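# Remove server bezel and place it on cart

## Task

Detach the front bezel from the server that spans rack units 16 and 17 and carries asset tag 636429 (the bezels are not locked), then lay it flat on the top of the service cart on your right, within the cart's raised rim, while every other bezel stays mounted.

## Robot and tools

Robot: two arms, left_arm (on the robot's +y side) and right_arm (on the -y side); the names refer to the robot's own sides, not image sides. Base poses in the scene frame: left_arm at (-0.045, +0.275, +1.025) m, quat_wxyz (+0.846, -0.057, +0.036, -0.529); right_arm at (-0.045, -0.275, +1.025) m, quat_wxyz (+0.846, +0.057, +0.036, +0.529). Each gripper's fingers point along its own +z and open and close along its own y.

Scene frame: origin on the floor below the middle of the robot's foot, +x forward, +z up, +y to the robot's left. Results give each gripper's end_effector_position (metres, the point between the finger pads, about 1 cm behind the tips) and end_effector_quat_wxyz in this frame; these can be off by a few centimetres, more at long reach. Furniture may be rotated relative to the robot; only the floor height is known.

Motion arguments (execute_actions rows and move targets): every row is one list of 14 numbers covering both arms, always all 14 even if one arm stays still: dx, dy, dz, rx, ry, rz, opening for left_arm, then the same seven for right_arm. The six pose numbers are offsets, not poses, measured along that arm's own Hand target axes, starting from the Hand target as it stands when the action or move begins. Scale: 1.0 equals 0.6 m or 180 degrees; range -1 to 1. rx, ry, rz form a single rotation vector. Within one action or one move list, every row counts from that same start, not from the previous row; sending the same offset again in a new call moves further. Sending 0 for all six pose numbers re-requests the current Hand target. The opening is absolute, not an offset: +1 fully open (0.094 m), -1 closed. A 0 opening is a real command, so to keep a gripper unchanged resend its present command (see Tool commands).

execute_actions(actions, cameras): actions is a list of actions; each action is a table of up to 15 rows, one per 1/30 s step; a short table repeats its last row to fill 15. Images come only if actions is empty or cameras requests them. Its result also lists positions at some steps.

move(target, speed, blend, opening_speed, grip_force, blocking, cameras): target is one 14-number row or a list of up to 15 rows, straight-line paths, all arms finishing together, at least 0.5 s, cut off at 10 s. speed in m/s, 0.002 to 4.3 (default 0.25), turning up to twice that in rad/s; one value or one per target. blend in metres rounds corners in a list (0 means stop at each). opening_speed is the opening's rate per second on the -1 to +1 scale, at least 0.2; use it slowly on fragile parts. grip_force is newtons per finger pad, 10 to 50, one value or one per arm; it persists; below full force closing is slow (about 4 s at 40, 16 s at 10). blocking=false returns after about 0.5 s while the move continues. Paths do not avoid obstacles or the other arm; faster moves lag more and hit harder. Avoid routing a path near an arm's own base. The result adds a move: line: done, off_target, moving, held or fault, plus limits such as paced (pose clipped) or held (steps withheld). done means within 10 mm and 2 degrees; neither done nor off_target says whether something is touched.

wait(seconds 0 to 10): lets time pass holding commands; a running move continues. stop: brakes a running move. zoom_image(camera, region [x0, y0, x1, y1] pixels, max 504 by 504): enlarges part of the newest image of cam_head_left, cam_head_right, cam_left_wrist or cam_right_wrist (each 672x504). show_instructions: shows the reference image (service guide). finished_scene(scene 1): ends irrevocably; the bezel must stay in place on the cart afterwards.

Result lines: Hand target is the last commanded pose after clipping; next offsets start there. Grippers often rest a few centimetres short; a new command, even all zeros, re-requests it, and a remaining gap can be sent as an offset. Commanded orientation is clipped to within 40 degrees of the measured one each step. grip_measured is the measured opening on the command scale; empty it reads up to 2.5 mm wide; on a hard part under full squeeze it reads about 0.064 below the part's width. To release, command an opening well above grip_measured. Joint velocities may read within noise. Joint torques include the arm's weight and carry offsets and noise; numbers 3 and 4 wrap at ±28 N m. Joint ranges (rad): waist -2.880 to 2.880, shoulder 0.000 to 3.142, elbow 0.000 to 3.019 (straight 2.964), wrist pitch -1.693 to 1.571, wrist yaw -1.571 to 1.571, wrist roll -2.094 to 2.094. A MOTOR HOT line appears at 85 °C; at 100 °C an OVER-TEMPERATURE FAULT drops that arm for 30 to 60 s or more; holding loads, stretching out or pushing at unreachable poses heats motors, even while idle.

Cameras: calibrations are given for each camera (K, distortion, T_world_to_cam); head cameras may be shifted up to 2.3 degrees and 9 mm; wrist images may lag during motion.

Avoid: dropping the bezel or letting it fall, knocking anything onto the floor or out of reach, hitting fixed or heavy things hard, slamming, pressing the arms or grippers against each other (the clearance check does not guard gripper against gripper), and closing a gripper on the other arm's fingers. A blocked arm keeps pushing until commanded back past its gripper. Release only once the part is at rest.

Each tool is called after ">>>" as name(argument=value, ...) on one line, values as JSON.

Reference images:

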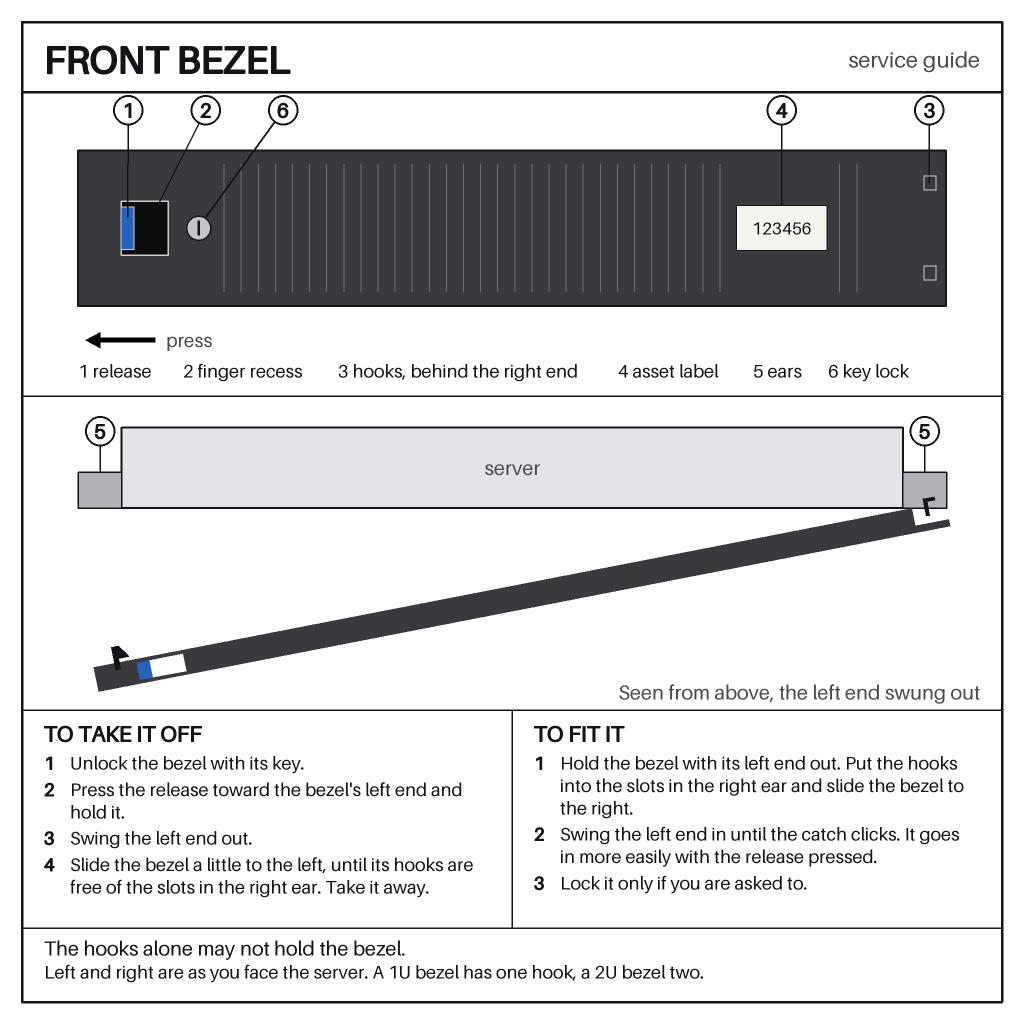

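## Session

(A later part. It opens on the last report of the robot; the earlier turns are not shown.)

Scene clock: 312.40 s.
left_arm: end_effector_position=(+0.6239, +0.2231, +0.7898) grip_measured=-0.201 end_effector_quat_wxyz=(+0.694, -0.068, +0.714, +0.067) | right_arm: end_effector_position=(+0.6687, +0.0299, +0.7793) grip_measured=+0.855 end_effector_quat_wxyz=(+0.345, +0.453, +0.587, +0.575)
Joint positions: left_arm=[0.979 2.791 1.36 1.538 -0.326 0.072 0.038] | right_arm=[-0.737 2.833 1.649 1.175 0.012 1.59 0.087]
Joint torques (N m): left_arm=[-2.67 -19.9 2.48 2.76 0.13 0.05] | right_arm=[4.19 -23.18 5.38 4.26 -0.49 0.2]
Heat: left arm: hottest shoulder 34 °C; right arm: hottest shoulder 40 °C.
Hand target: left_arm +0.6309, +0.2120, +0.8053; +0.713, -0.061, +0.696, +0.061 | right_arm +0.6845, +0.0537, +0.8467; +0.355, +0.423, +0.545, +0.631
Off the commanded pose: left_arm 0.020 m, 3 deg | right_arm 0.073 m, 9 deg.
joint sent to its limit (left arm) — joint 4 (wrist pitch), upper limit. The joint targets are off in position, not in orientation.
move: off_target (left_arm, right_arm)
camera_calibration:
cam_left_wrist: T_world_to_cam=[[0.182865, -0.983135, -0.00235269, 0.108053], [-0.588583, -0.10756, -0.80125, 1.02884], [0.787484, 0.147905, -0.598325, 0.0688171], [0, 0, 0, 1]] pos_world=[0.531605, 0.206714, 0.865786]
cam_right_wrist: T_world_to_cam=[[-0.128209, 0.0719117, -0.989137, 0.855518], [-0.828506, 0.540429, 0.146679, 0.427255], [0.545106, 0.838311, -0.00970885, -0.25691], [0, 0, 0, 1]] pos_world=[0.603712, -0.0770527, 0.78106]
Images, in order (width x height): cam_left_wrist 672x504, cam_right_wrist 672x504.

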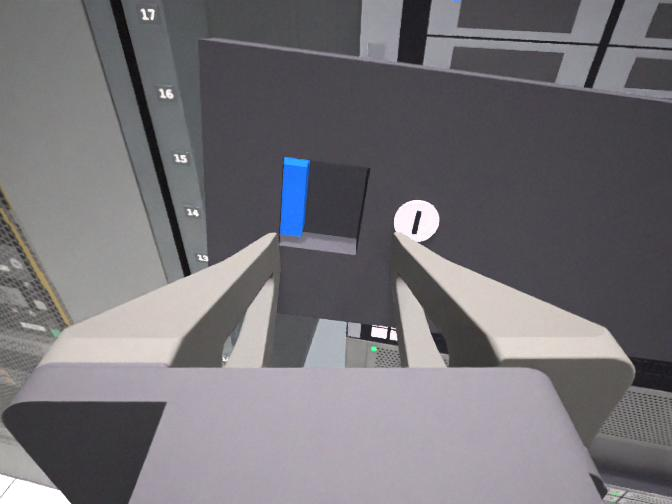

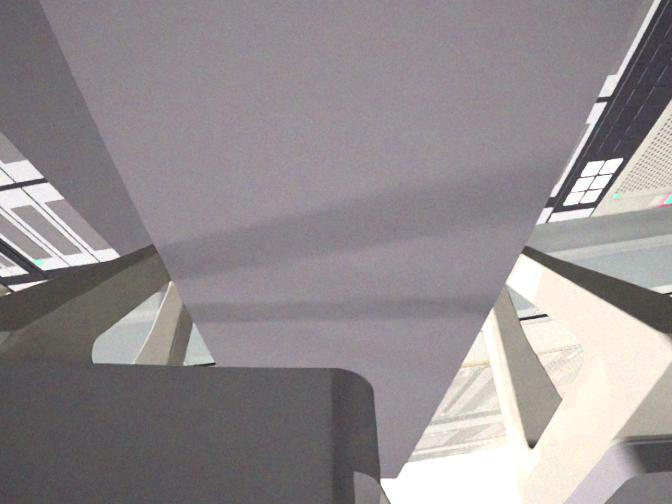

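>>> move(target=[[-0.003,0.056,-0.126,0.013,0.09,0.003,-0.2,0,0,0,0,0,0,0.6],[-0.164,0.289,-0.2,0.026,0.18,0.007,-0.2,0,0,0,0,0,0,0.6],[-0.366,0.453,-0.2675,0.0385,0.277,0.0105,-0.2,0,0,0,0,0,0,0.6]], speed=0.12, blend=0.02, cameras=["all"])

Scene clock: 323.93 s.
left_arm: end_effector_position=(+0.4007, +0.4397, +1.0029) grip_measured=-0.201 end_effector_quat_wxyz=(+0.335, -0.037, +0.941, -0.010) | right_arm: end_effector_position=(+0.6658, +0.0339, +0.7787) grip_measured=+0.855 end_effector_quat_wxyz=(+0.338, +0.453, +0.588, +0.578)
Joint positions: left_arm=[1.571 1.505 0.61 0.093 0.275 0.285 0.038] | right_arm=[-0.732 2.833 1.646 1.175 0.006 1.598 0.087]
Joint torques (N m): left_arm=[0.32 -11.28 8.98 1.16 0.26 0.09] | right_arm=[3.9 -22.59 5.48 4.26 -0.26 0.14]
Heat: left arm: hottest shoulder 34 °C; right arm: hottest shoulder 39 °C.
Hand target: left_arm +0.4209, +0.4519, +1.0202; +0.355, -0.028, +0.935, +0.000 | right_arm +0.6845, +0.0537, +0.8467; +0.355, +0.423, +0.545, +0.631
Off the commanded pose: left_arm 0.029 m, 3 deg | right_arm 0.073 m, 9 deg.
move: off_target (left_arm, right_arm)
camera_calibration:
cam_left_wrist: T_world_to_cam=[[0.0577698, -0.997151, 0.0485043, 0.367587], [-0.995727, -0.0610572, -0.0692793, 0.500101], [0.0720435, -0.0442948, -0.996417, 1.11051], [0, 0, 0, 1]] pos_world=[0.396724, 0.446265, 1.12335]
cam_right_wrist: T_world_to_cam=[[-0.133994, 0.0777747, -0.987925, 0.856931], [-0.833172, 0.530906, 0.1548, 0.419917], [0.536535, 0.843854, -0.00633865, -0.255766], [0, 0, 0, 1]] pos_world=[0.601914, -0.0737547, 0.779959]

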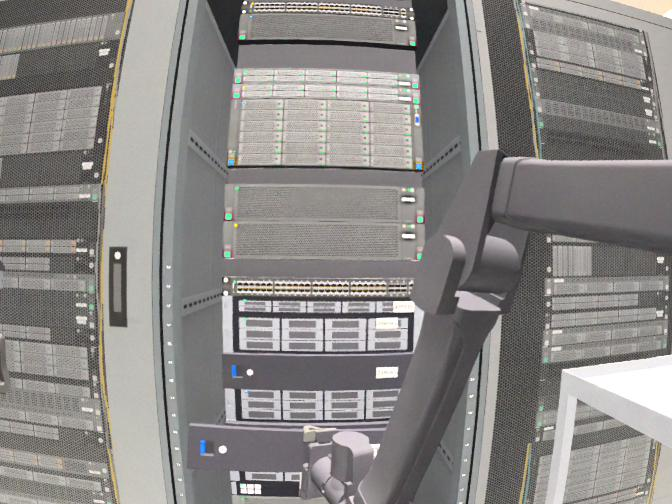

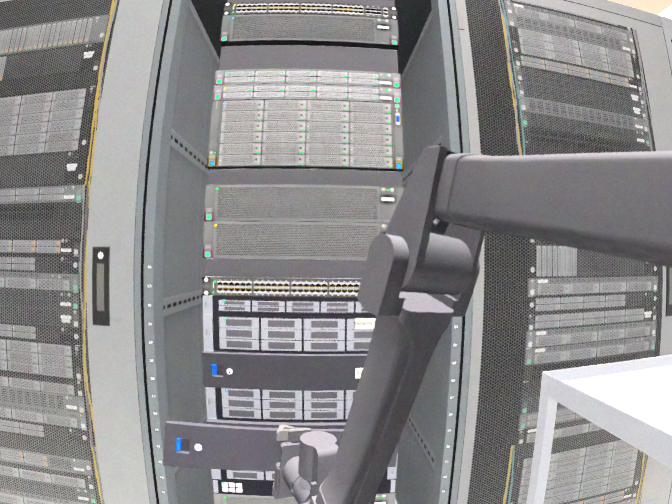

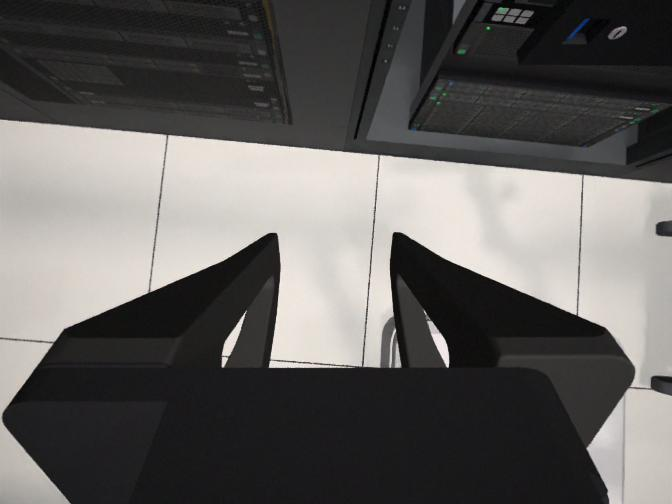

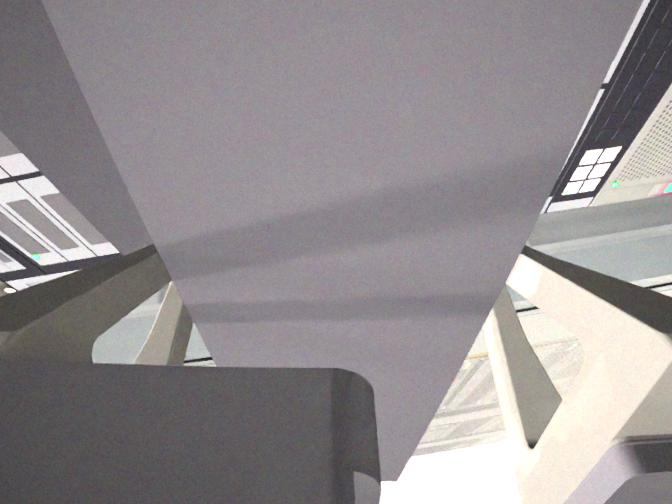

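>>> move(target=[[0,0,0,0,0,0,-0.2,0.041,0.1085,-0.155,0.1195,-0.091,-0.0337,0.6],[0,0,0,0,0,0,-0.2,-0.0475,0.5187,-0.3435,0.2517,-0.1405,0.0034,0.6]], speed=0.1, blend=0.02, cameras=["all"])

Scene clock: 341.23 s.
left_arm: end_effector_position=(+0.4007, +0.4397, +1.0029) grip_measured=-0.201 end_effector_quat_wxyz=(+0.335, -0.036, +0.941, -0.010) | right_arm: end_effector_position=(+0.4792, -0.1069, +1.0790) grip_measured=+0.855 end_effector_quat_wxyz=(+0.248, +0.650, +0.686, +0.213)
Joint positions: left_arm=[1.571 1.505 0.61 0.093 0.275 0.286 0.038] | right_arm=[-0.672 1.539 0.905 -0.225 0.38 1.8 0.087]
Joint torques (N m): left_arm=[0.32 -11.28 8.98 1.14 0.26 0.1] | right_arm=[1.61 -15.91 12.08 1.39 0.15 0.14]
Heat: left arm: hottest shoulder 33 °C; right arm: hottest shoulder 39 °C.
Hand target: left_arm +0.4209, +0.4519, +1.0202; +0.355, -0.028, +0.935, +0.000 | right_arm +0.5097, -0.0996, +1.1400; +0.271, +0.653, +0.653, +0.271
Off the commanded pose: left_arm 0.029 m, 3 deg | right_arm 0.069 m, 8 deg.
move: off_target (left_arm, right_arm)
camera_calibration:
cam_left_wrist: T_world_to_cam=[[0.0565325, -0.997269, 0.047519, 0.369142], [-0.995806, -0.059751, -0.0692873, 0.499554], [0.0719374, -0.0434027, -0.996464, 1.1102], [0, 0, 0, 1]] pos_world=[0.396725, 0.446169, 1.12335]
cam_right_wrist: T_world_to_cam=[[-0.782001, -0.0683374, -0.61952, 1.03705], [-0.393, 0.825541, 0.405009, -0.156739], [0.483762, 0.560189, -0.672431, 0.678694], [0, 0, 0, 1]] pos_world=[0.421051, -0.179933, 1.16233]

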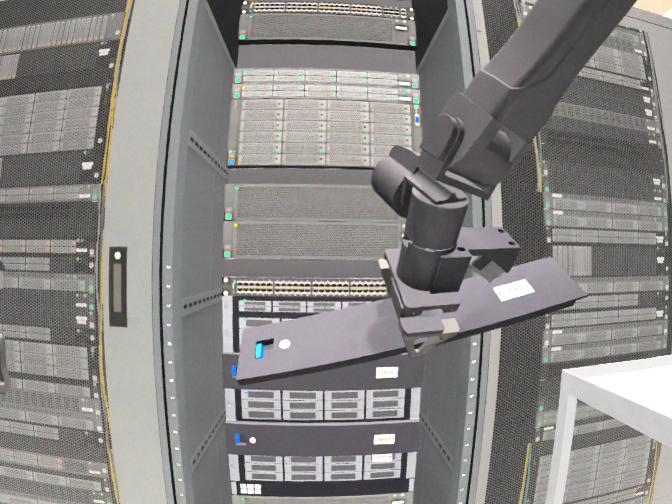

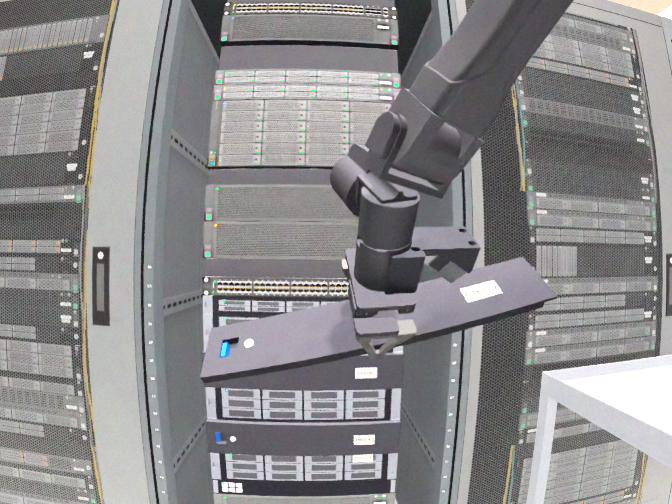

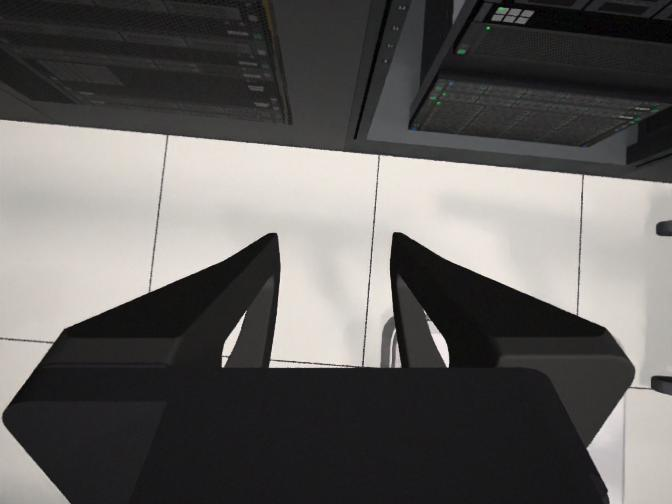

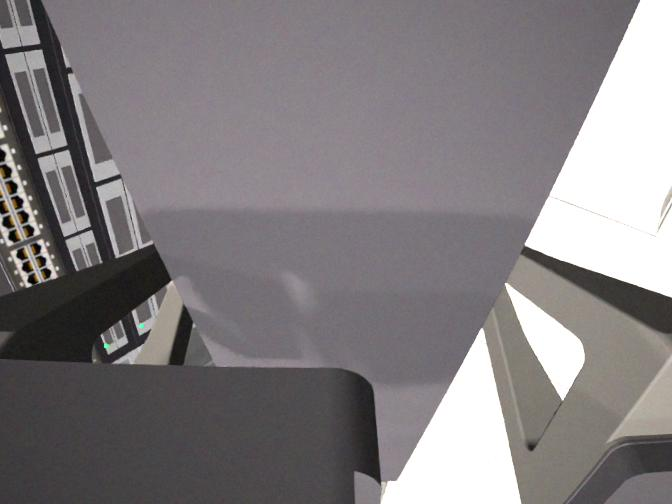

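>>> move(target=[0,0,0,0,0,0,-0.2,-0.667,0.012,-0.224,0.1666,0.038,0.0102,0.6], speed=0.12, cameras=["all"])

Scene clock: 354.37 s.
left_arm: end_effector_position=(+0.4007, +0.4397, +1.0029) grip_measured=-0.201 end_effector_quat_wxyz=(+0.335, -0.036, +0.941, -0.010) | right_arm: end_effector_position=(+0.3891, -0.4827, +1.1870) grip_measured=+0.855 end_effector_quat_wxyz=(-0.009, +0.707, +0.698, +0.113)
Joint positions: left_arm=[1.571 1.505 0.61 0.093 0.275 0.286 0.038] | right_arm=[-1.649 1.421 1.287 -1.261 -0.233 1.056 0.087]
Joint torques (N m): left_arm=[0.32 -11.28 8.99 1.16 0.26 0.1] | right_arm=[0.5 -14.15 17.13 -0.2 -0.5 -0.05]
Heat: left arm: hottest shoulder 33 °C; right arm: hottest shoulder 38 °C.
Hand target: left_arm +0.4209, +0.4519, +1.0202; +0.355, -0.028, +0.935, +0.000 | right_arm +0.4194, -0.4998, +1.2401; +0.050, +0.694, +0.705, +0.135
Off the commanded pose: left_arm 0.029 m, 3 deg | right_arm 0.064 m, 7 deg.
move: off_target (left_arm, right_arm)
camera_calibration:
cam_left_wrist: T_world_to_cam=[[0.0565325, -0.997269, 0.047519, 0.369142], [-0.995806, -0.059751, -0.0692873, 0.499554], [0.0719374, -0.0434027, -0.996464, 1.1102], [0, 0, 0, 1]] pos_world=[0.396725, 0.446169, 1.12335]
cam_right_wrist: T_world_to_cam=[[-0.988036, 0.0217471, -0.152681, 0.577208], [-0.094158, 0.699011, 0.708885, -0.463648], [0.122142, 0.71478, -0.688601, 1.23996], [0, 0, 0, 1]] pos_world=[0.375196, -0.574753, 1.27064]

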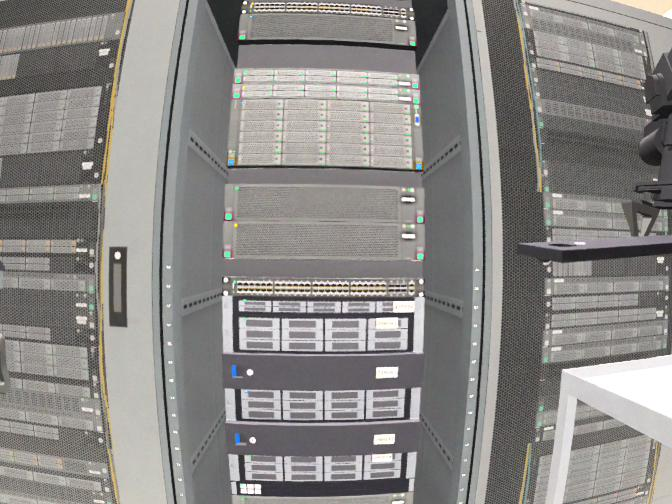

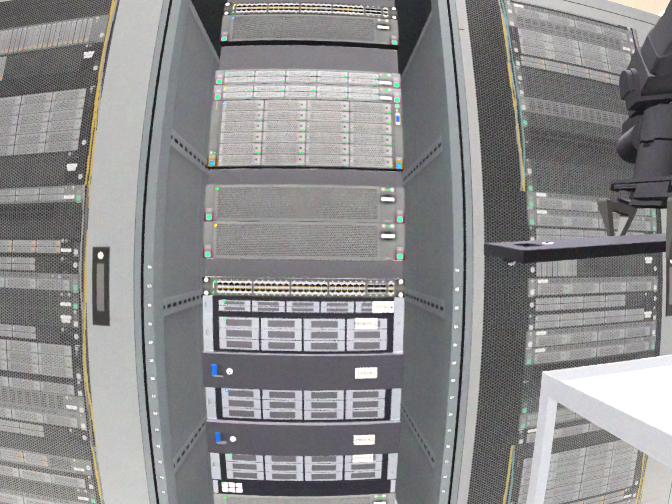

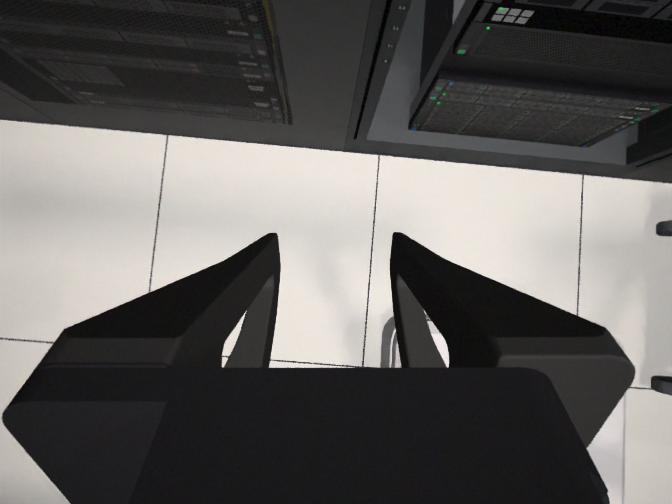

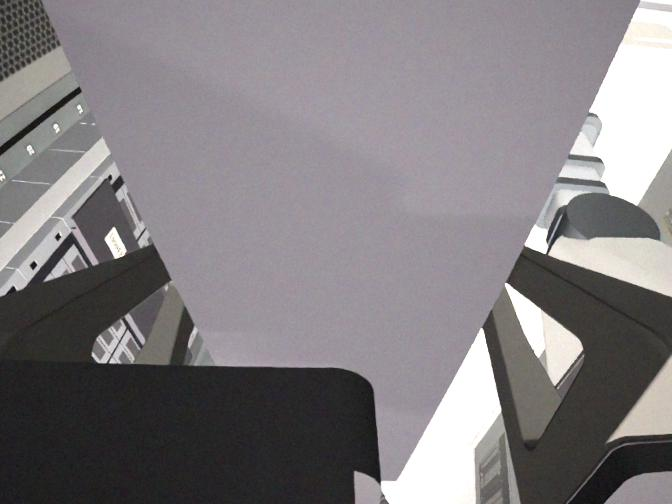

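>>> zoom_image(camera="cam_head_left", region=[502, 180, 672, 300])

>>> zoom_image(camera="cam_head_right", region=[472, 180, 672, 300])

Scaled by 2.965 from the camera's 672x504 image, which has a finer 960x720 frame.

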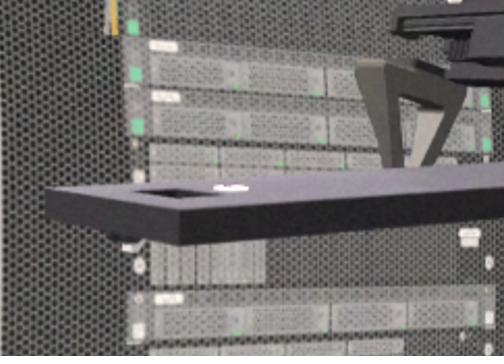

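Scaled by 2.520 from the camera's 672x504 image, which has a finer 960x720 frame.

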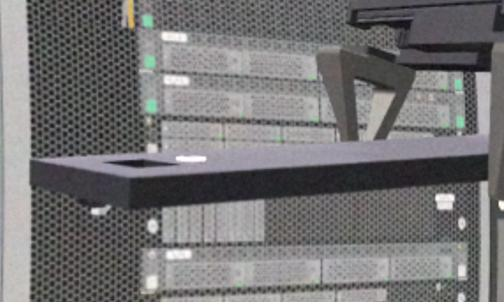

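>>> move(target=[-0.2545,-0.7933,-0.378,0.503,-0.243,0.181,-0.2,-0.4915,-0.051,0.039,0.05,0.0194,0,0.6], speed=0.15, cameras=["all"])

Scene clock: 382.73 s.
left_arm: end_effector_position=(+0.3989, -0.0101, +1.2847) grip_measured=-0.201 end_effector_quat_wxyz=(+0.531, +0.447, +0.473, -0.543) | right_arm: end_effector_position=(+0.3926, -0.7661, +1.1140) grip_measured=+0.855 end_effector_quat_wxyz=(-0.083, +0.696, +0.705, +0.105)
Joint positions: left_arm=[0.814 1.536 0.799 1.047 1.252 -0.212 0.038] | right_arm=[-2.034 2.12 2.103 -1.632 -0.244 0.614 0.087]
Joint torques (N m): left_arm=[-2.43 -10.93 10.82 2.32 0 -0.09] | right_arm=[-1.14 -23.59 16.73 -0.94 -0.21 -0.06]
Heat: left arm: hottest shoulder 32 °C; right arm: hottest elbow 41 °C.
Hand target: left_arm +0.4092, -0.0197, +1.3008; +0.542, +0.455, +0.454, -0.542 | right_arm +0.4049, -0.7896, +1.1751; -0.027, +0.692, +0.715, +0.100
Off the commanded pose: left_arm 0.021 m, 3 deg | right_arm 0.067 m, 7 deg.
move: off_target (left_arm, right_arm)
camera_calibration:
cam_left_wrist: T_world_to_cam=[[-0.999304, -0.00427612, 0.0370489, 0.351918], [-0.0351034, 0.443355, -0.895658, 1.17383], [-0.0125959, -0.896336, -0.443197, 0.685926], [0, 0, 0, 1]] pos_world=[0.401519, 0.0958988, 1.34232]
cam_right_wrist: T_world_to_cam=[[-0.999164, -0.00978442, -0.0396926, 0.430092], [-0.0370634, 0.626491, 0.778547, -0.368977], [0.0172495, 0.779367, -0.62633, 1.41306], [0, 0, 0, 1]] pos_world=[0.391683, -0.86592, 1.18938]

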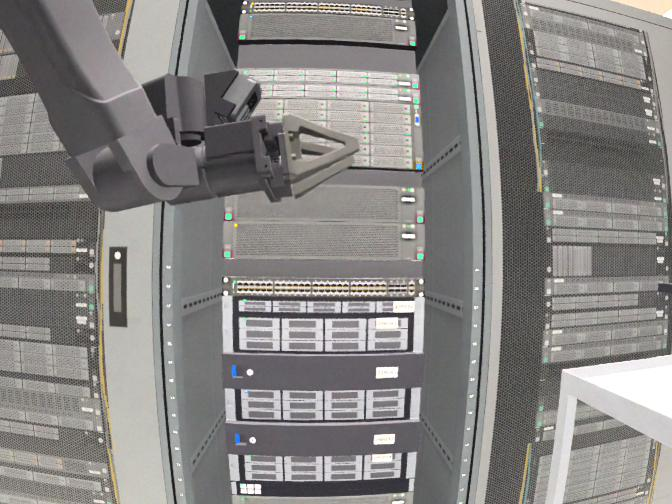

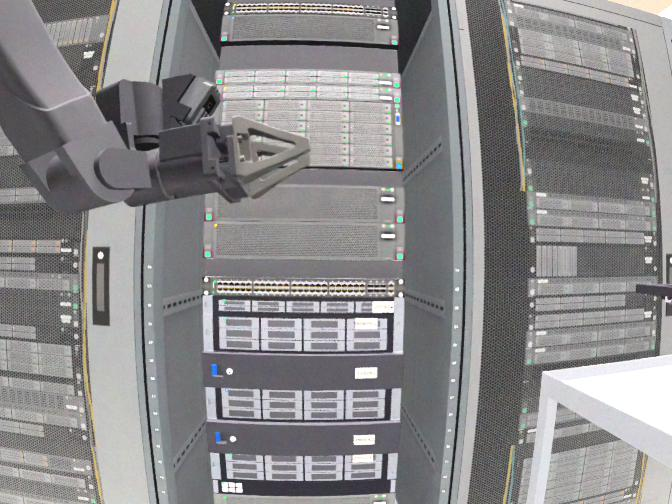

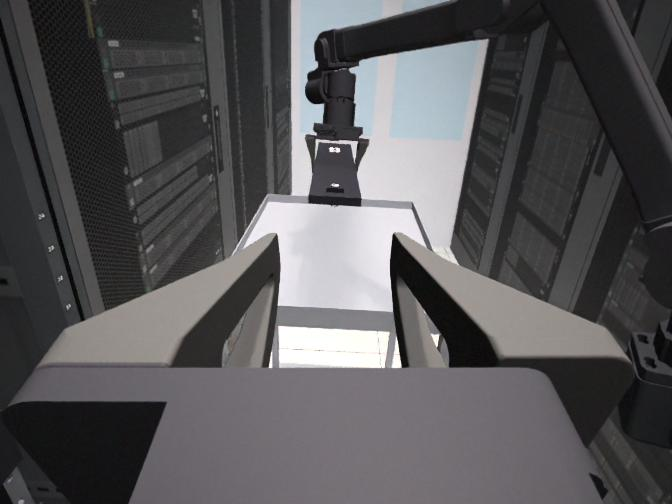

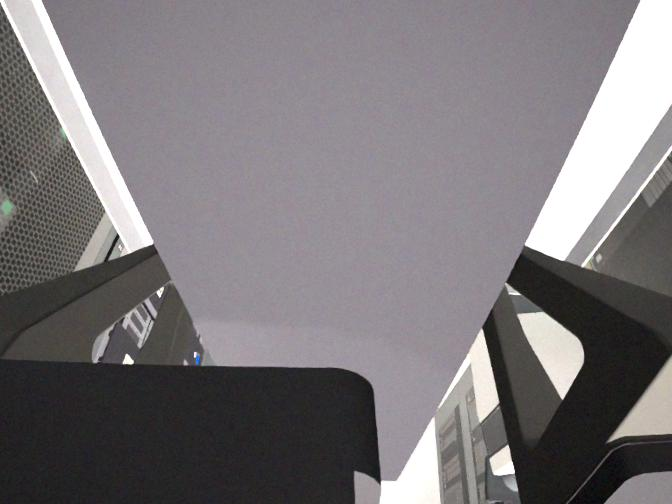

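>>> zoom_image(camera="cam_left_wrist", region=[220, 100, 460, 350])

>>> zoom_image(camera="cam_left_wrist", region=[290, 110, 390, 220])

Scaled by 2.016 from the camera's 672x504 image, which has a finer 960x720 frame.

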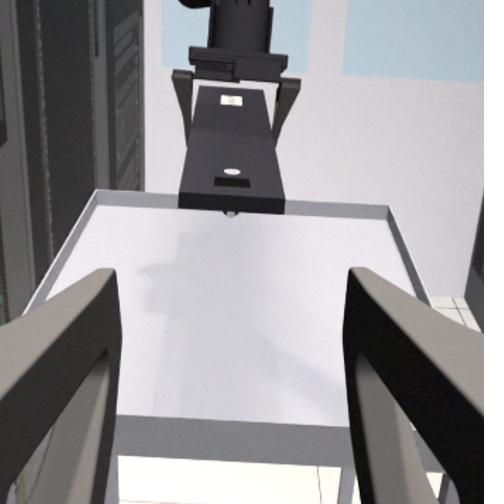

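Scaled by 4.582 from the camera's 672x504 image, which has a finer 960x720 frame.

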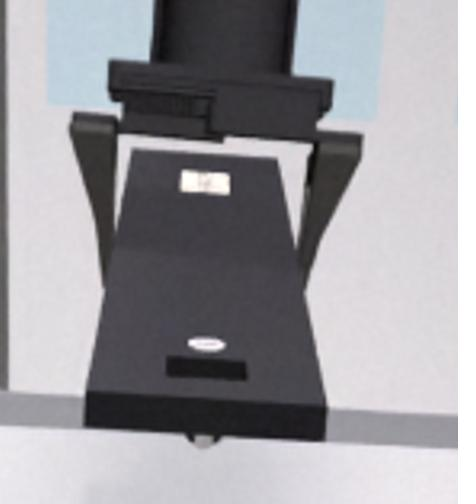

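>>> move(target=[0,0,0,0,0,0,-0.2,-0.0783,-0.0487,0.2023,0,0,0,0.6], speed=0.1, cameras=["cam_left_wrist","cam_right_wrist"])

>>> zoom_image(camera="cam_left_wrist", region=[240, 120, 440, 320])

Scene clock: 395.63 s.
left_arm: end_effector_position=(+0.3989, -0.0101, +1.2847) grip_measured=-0.201 end_effector_quat_wxyz=(+0.530, +0.447, +0.473, -0.543) | right_arm: end_effector_position=(+0.3877, -0.7980, +1.0063) grip_measured=+0.855 end_effector_quat_wxyz=(-0.063, +0.694, +0.710, +0.102)
Joint positions: left_arm=[0.814 1.536 0.799 1.047 1.252 -0.214 0.038] | right_arm=[-2.059 2.244 2.04 -1.41 -0.243 0.585 0.087]
Joint torques (N m): left_arm=[-2.49 -10.93 10.81 2.36 -0.01 -0.1] | right_arm=[-1.61 -24.82 9.76 0.16 -0.26 -0.05]
Heat: left arm: hottest elbow 33 °C; right arm: hottest elbow 43 °C.
Hand target: left_arm +0.4092, -0.0197, +1.3008; +0.542, +0.455, +0.454, -0.542 | right_arm +0.3901, -0.8146, +1.0449; -0.027, +0.692, +0.715, +0.100
Off the commanded pose: left_arm 0.021 m, 3 deg | right_arm 0.042 m, 4 deg.
move: off_target (left_arm, right_arm)
camera_calibration:
cam_left_wrist: T_world_to_cam=[[-0.999246, -0.0040537, 0.0386141, 0.349868], [-0.0364092, 0.443255, -0.895656, 1.17437], [-0.0134852, -0.896386, -0.443069, 0.686115], [0, 0, 0, 1]] pos_world=[0.401614, 0.0958982, 1.34232]
cam_right_wrist: T_world_to_cam=[[-0.997726, -0.017872, -0.0649836, 0.439009], [-0.060917, 0.65165, 0.75607, -0.213405], [0.0288341, 0.75831, -0.651257, 1.37428], [0, 0, 0, 1]] pos_world=[0.385385, -0.89522, 1.08489]
Images, in order (width x height): cam_left_wrist 672x504, cam_right_wrist 672x504.

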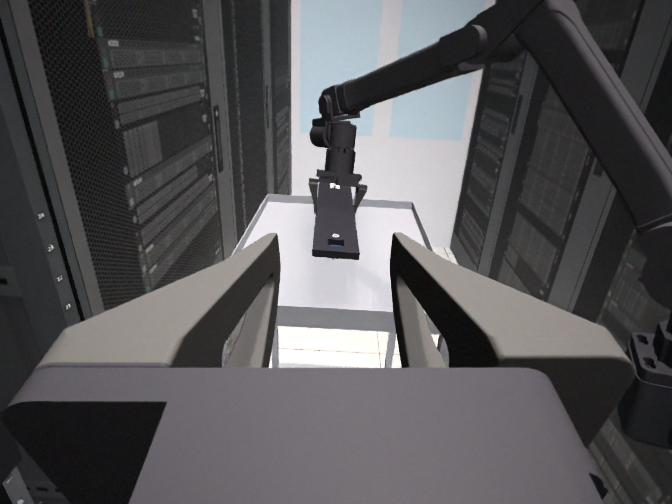

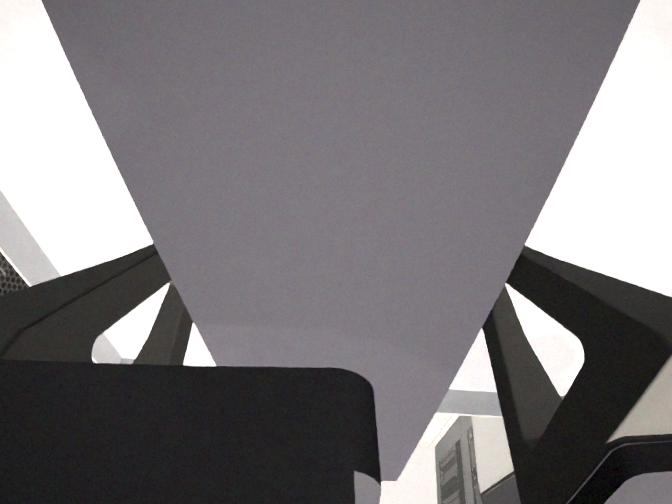

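Scaled by 2.520 from the camera's 672x504 image, which has a finer 960x720 frame.

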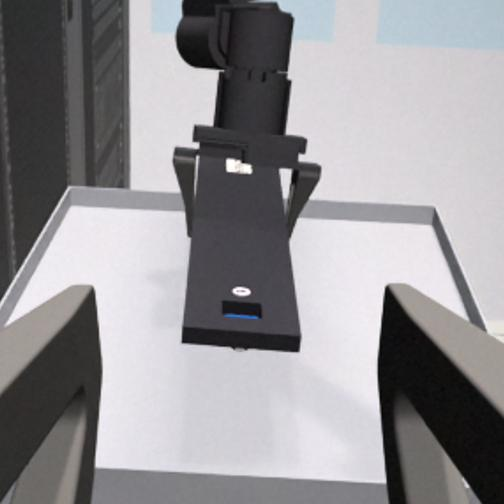

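>>> move(target=[0,0,0,0,0,0,-0.2,0.0053,-0.0217,0.084,0.011,0.02,0,0.6], speed=0.07, cameras=["cam_left_wrist"])

>>> zoom_image(camera="cam_left_wrist", region=[240, 120, 440, 320])

Scene clock: 401.37 s.
left_arm: end_effector_position=(+0.3989, -0.0101, +1.2847) grip_measured=-0.201 end_effector_quat_wxyz=(+0.530, +0.447, +0.473, -0.543) | right_arm: end_effector_position=(+0.3757, -0.7867, +0.9586) grip_measured=+0.855 end_effector_quat_wxyz=(-0.096, +0.691, +0.709, +0.108)
Joint positions: left_arm=[0.814 1.536 0.799 1.047 1.252 -0.214 0.038] | right_arm=[-2.059 2.304 2.011 -1.39 -0.243 0.571 0.087]
Joint torques (N m): left_arm=[-2.49 -10.93 10.8 2.37 -0.01 -0.1] | right_arm=[-1.32 -24.88 9.28 -0.09 -0.43 -0.05]
Heat: left arm: hottest elbow 33 °C; right arm: hottest elbow 42 °C.
Hand target: left_arm +0.4092, -0.0197, +1.3008; +0.542, +0.455, +0.454, -0.542 | right_arm +0.3821, -0.8027, +0.9948; -0.061, +0.688, +0.715, +0.110
Off the commanded pose: left_arm 0.021 m, 3 deg | right_arm 0.040 m, 4 deg.
move: off_target (left_arm, right_arm)
camera_calibration:
cam_left_wrist: T_world_to_cam=[[-0.999246, -0.0040537, 0.0386141, 0.349868], [-0.0364092, 0.443255, -0.895656, 1.17437], [-0.0134852, -0.896386, -0.443069, 0.686115], [0, 0, 0, 1]] pos_world=[0.401614, 0.0958982, 1.34232]
Images, in order (width x height): cam_left_wrist 672x504.

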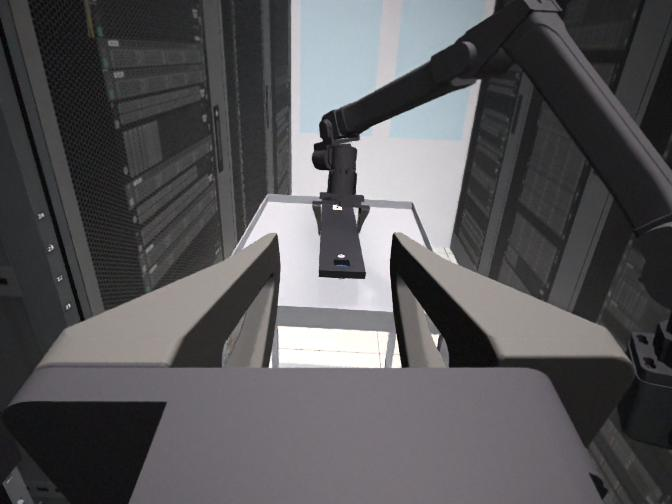

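Scaled by 2.520 from the camera's 672x504 image, which has a finer 960x720 frame.

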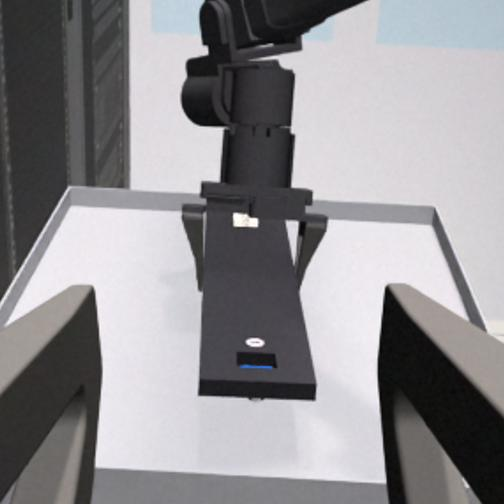

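>>> move(target=[0,0,0,0,0,0,-0.2,0.0,0,0.027,0.0,0.011,0,0.6], speed=0.05, cameras=["cam_left_wrist"])

>>> zoom_image(camera="cam_left_wrist", region=[290, 180, 390, 300])

Scene clock: 404.83 s.
left_arm: end_effector_position=(+0.3989, -0.0101, +1.2847) grip_measured=-0.201 end_effector_quat_wxyz=(+0.530, +0.447, +0.473, -0.543) | right_arm: end_effector_position=(+0.3737, -0.7807, +0.9401) grip_measured=+0.855 end_effector_quat_wxyz=(-0.108, +0.689, +0.707, +0.120)
Joint positions: left_arm=[0.814 1.536 0.799 1.047 1.252 -0.214 0.038] | right_arm=[-2.059 2.335 2.011 -1.39 -0.261 0.564 0.087]
Joint torques (N m): left_arm=[-2.49 -10.93 10.82 2.37 -0.01 -0.09] | right_arm=[-1.2 -24.35 10.17 -0.51 -0.48 -0.04]
Heat: left arm: hottest elbow 34 °C; right arm: hottest elbow 42 °C.
Hand target: left_arm +0.4092, -0.0197, +1.3008; +0.542, +0.455, +0.454, -0.542 | right_arm +0.3831, -0.7988, +0.9791; -0.073, +0.686, +0.714, +0.121
Off the commanded pose: left_arm 0.021 m, 3 deg | right_arm 0.044 m, 4 deg.
move: off_target (left_arm, right_arm)
camera_calibration:
cam_left_wrist: T_world_to_cam=[[-0.999246, -0.0040537, 0.0386141, 0.349868], [-0.0364092, 0.443255, -0.895656, 1.17437], [-0.0134852, -0.896386, -0.443069, 0.686115], [0, 0, 0, 1]] pos_world=[0.401614, 0.0958982, 1.34232]
Images, in order (width x height): cam_left_wrist 672x504.

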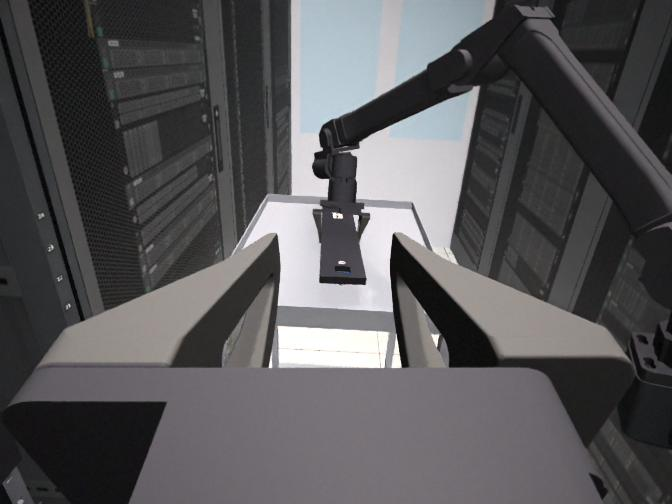

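Scaled by 4.200 from the camera's 672x504 image, which has a finer 960x720 frame.

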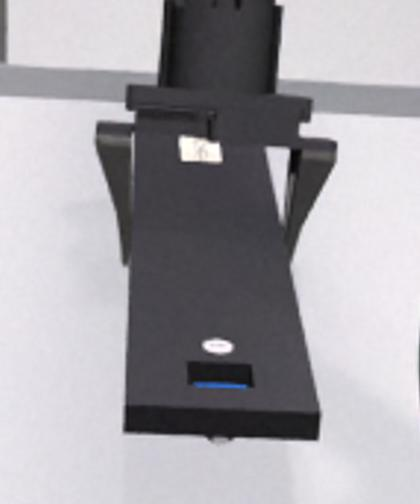

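>>> move(target=[0,0,0,0,0,0,-0.2,0.0,0,0.0145,0.0,0.003,0,0.6], speed=0.04, cameras=[])

>>> move(target=[0,0,0,0,0,0,-0.2,0.0,0,0.01,0.0,0,0,0.6], speed=0.04, cameras=["cam_left_wrist"])

>>> zoom_image(camera="cam_left_wrist", region=[290, 180, 390, 300])

Scene clock: 408.10 s.
left_arm: end_effector_position=(+0.3989, -0.0101, +1.2847) grip_measured=-0.201 end_effector_quat_wxyz=(+0.530, +0.447, +0.473, -0.543) | right_arm: end_effector_position=(+0.3739, -0.7798, +0.9384) grip_measured=+0.855 end_effector_quat_wxyz=(-0.109, +0.689, +0.706, +0.123)
Joint positions: left_arm=[0.814 1.536 0.799 1.047 1.252 -0.214 0.038] | right_arm=[-2.059 2.338 2.011 -1.39 -0.266 0.564 0.087]
Joint torques (N m): left_arm=[-2.49 -10.93 10.81 2.36 -0.01 -0.1] | right_arm=[-0.97 -23.82 9.88 -0.36 -0.46 -0.06]
Heat: left arm: hottest elbow 34 °C; right arm: hottest elbow 41 °C.
Hand target: left_arm +0.4092, -0.0197, +1.3008; +0.542, +0.455, +0.454, -0.542 | right_arm +0.3836, -0.7964, +0.9707; -0.077, +0.685, +0.714, +0.125
Off the commanded pose: left_arm 0.021 m, 3 deg | right_arm 0.038 m, 4 deg.
move: off_target (left_arm, right_arm)
No camera images: "cameras" was empty.

Scene clock: 409.10 s.
left_arm: end_effector_position=(+0.3989, -0.0101, +1.2847) grip_measured=-0.201 end_effector_quat_wxyz=(+0.530, +0.447, +0.473, -0.543) | right_arm: end_effector_position=(+0.3749, -0.7814, +0.9358) grip_measured=+0.855 end_effector_quat_wxyz=(-0.106, +0.689, +0.707, +0.122)
Joint positions: left_arm=[0.814 1.536 0.799 1.047 1.252 -0.214 0.038] | right_arm=[-2.059 2.341 2.011 -1.379 -0.266 0.564 0.087]
Joint torques (N m): left_arm=[-2.43 -10.87 10.81 2.37 -0.01 -0.1] | right_arm=[-0.38 -23.88 9.4 -0.08 -0.47 -0.06]
Heat: left arm: hottest elbow 34 °C; right arm: hottest elbow 41 °C.
Hand target: left_arm +0.4092, -0.0197, +1.3008; +0.542, +0.455, +0.454, -0.542 | right_arm +0.3840, -0.7947, +0.9650; -0.077, +0.685, +0.714, +0.125
Off the commanded pose: left_arm 0.021 m, 3 deg | right_arm 0.033 m, 3 deg.
move: off_target (left_arm, right_arm)
camera_calibration:
cam_left_wrist: T_world_to_cam=[[-0.999246, -0.0040537, 0.0386141, 0.349868], [-0.0364092, 0.443255, -0.895656, 1.17437], [-0.0134852, -0.896386, -0.443069, 0.686115], [0, 0, 0, 1]] pos_world=[0.401614, 0.0958982, 1.34232]
Images, in order (width x height): cam_left_wrist 672x504.

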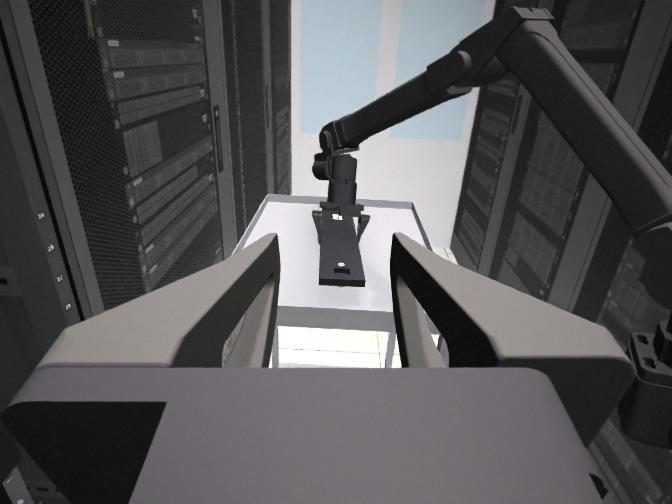

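Scaled by 4.200 from the camera's 672x504 image, which has a finer 960x720 frame.

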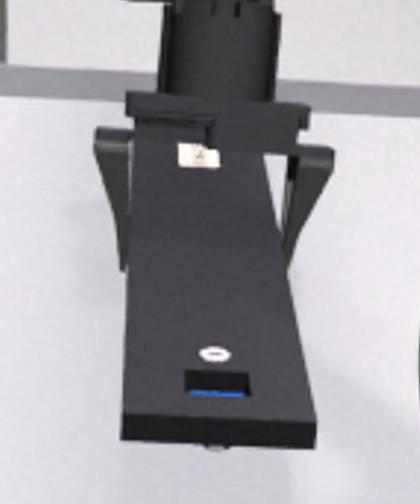

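>>> move(target=[0,0,0,0,0,0,-0.2,0.0,0,0.012,0.0,0,0,0.6], speed=0.04, cameras=["cam_left_wrist"])

>>> zoom_image(camera="cam_left_wrist", region=[290, 180, 390, 300])

>>> move(target=[0,0,0,0,0,0,-0.2,0.0,0,0.012,0.0,0,0,0.6], speed=0.04, cameras=["cam_left_wrist"])

>>> zoom_image(camera="cam_left_wrist", region=[290, 180, 390, 300])

Scene clock: 413.50 s.
left_arm: end_effector_position=(+0.3989, -0.0101, +1.2847) grip_measured=-0.201 end_effector_quat_wxyz=(+0.530, +0.447, +0.473, -0.543) | right_arm: end_effector_position=(+0.3765, -0.7838, +0.9341) grip_measured=+0.855 end_effector_quat_wxyz=(-0.100, +0.688, +0.708, +0.121)
Joint positions: left_arm=[0.814 1.536 0.799 1.047 1.252 -0.214 0.038] | right_arm=[-2.059 2.343 2.011 -1.365 -0.266 0.564 0.087]
Joint torques (N m): left_arm=[-2.43 -10.93 10.81 2.37 -0.01 -0.1] | right_arm=[-0.79 -23.65 8.57 -0.14 -0.49 -0.01]
Heat: left arm: hottest elbow 34 °C; right arm: hottest elbow 41 °C.
Hand target: left_arm +0.4092, -0.0197, +1.3008; +0.542, +0.455, +0.454, -0.542 | right_arm +0.3844, -0.7927, +0.9581; -0.077, +0.685, +0.714, +0.125
Off the commanded pose: left_arm 0.021 m, 3 deg | right_arm 0.027 m, 3 deg.
move: off_target (left_arm, right_arm)
camera_calibration:
cam_left_wrist: T_world_to_cam=[[-0.999246, -0.0040537, 0.0386141, 0.349868], [-0.0364092, 0.443255, -0.895656, 1.17437], [-0.0134852, -0.896386, -0.443069, 0.686115], [0, 0, 0, 1]] pos_world=[0.401614, 0.0958982, 1.34232]
Images, in order (width x height): cam_left_wrist 672x504.

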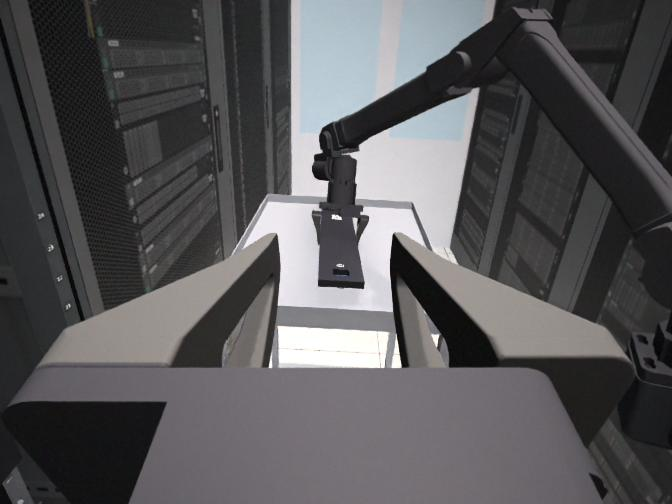

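Scaled by 4.200 from the camera's 672x504 image, which has a finer 960x720 frame.

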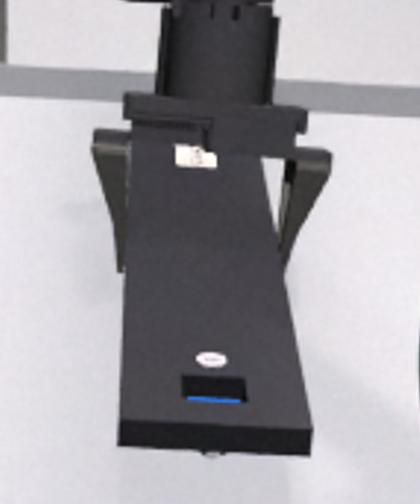

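Scene clock: 414.50 s.
left_arm: end_effector_position=(+0.3989, -0.0101, +1.2847) grip_measured=-0.201 end_effector_quat_wxyz=(+0.530, +0.447, +0.473, -0.543) | right_arm: end_effector_position=(+0.3769, -0.7847, +0.9309) grip_measured=+0.855 end_effector_quat_wxyz=(-0.095, +0.688, +0.709, +0.120)
Joint positions: left_arm=[0.814 1.536 0.799 1.047 1.252 -0.214 0.038] | right_arm=[-2.059 2.343 2.003 -1.348 -0.266 0.564 0.087]
Joint torques (N m): left_arm=[-2.49 -10.93 10.8 2.37 0 -0.1] | right_arm=[0.26 -23.71 8.32 -0.24 -0.51 -0.02]
Heat: left arm: hottest elbow 34 °C; right arm: hottest elbow 41 °C.
Hand target: left_arm +0.4092, -0.0197, +1.3008; +0.542, +0.455, +0.454, -0.542 | right_arm +0.3849, -0.7906, +0.9512; -0.077, +0.685, +0.714, +0.125
Off the commanded pose: left_arm 0.021 m, 3 deg | right_arm 0.023 m, 2 deg.
move: off_target (left_arm, right_arm)
camera_calibration:
cam_left_wrist: T_world_to_cam=[[-0.999246, -0.0040537, 0.0386141, 0.349868], [-0.0364092, 0.443255, -0.895656, 1.17437], [-0.0134852, -0.896386, -0.443069, 0.686115], [0, 0, 0, 1]] pos_world=[0.401614, 0.0958982, 1.34232]
Images, in order (width x height): cam_left_wrist 672x504.

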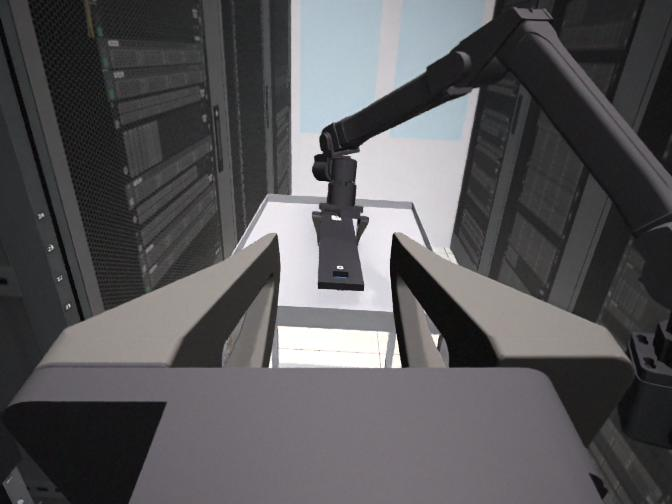

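Scaled by 4.200 from the camera's 672x504 image, which has a finer 960x720 frame.

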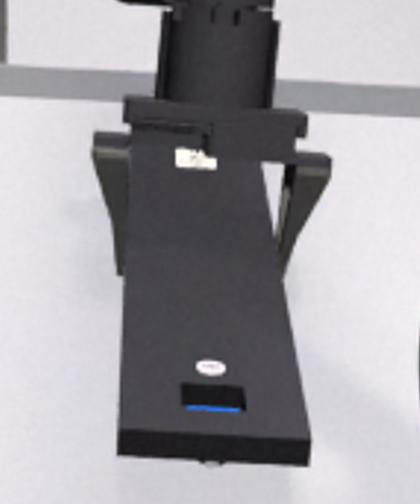

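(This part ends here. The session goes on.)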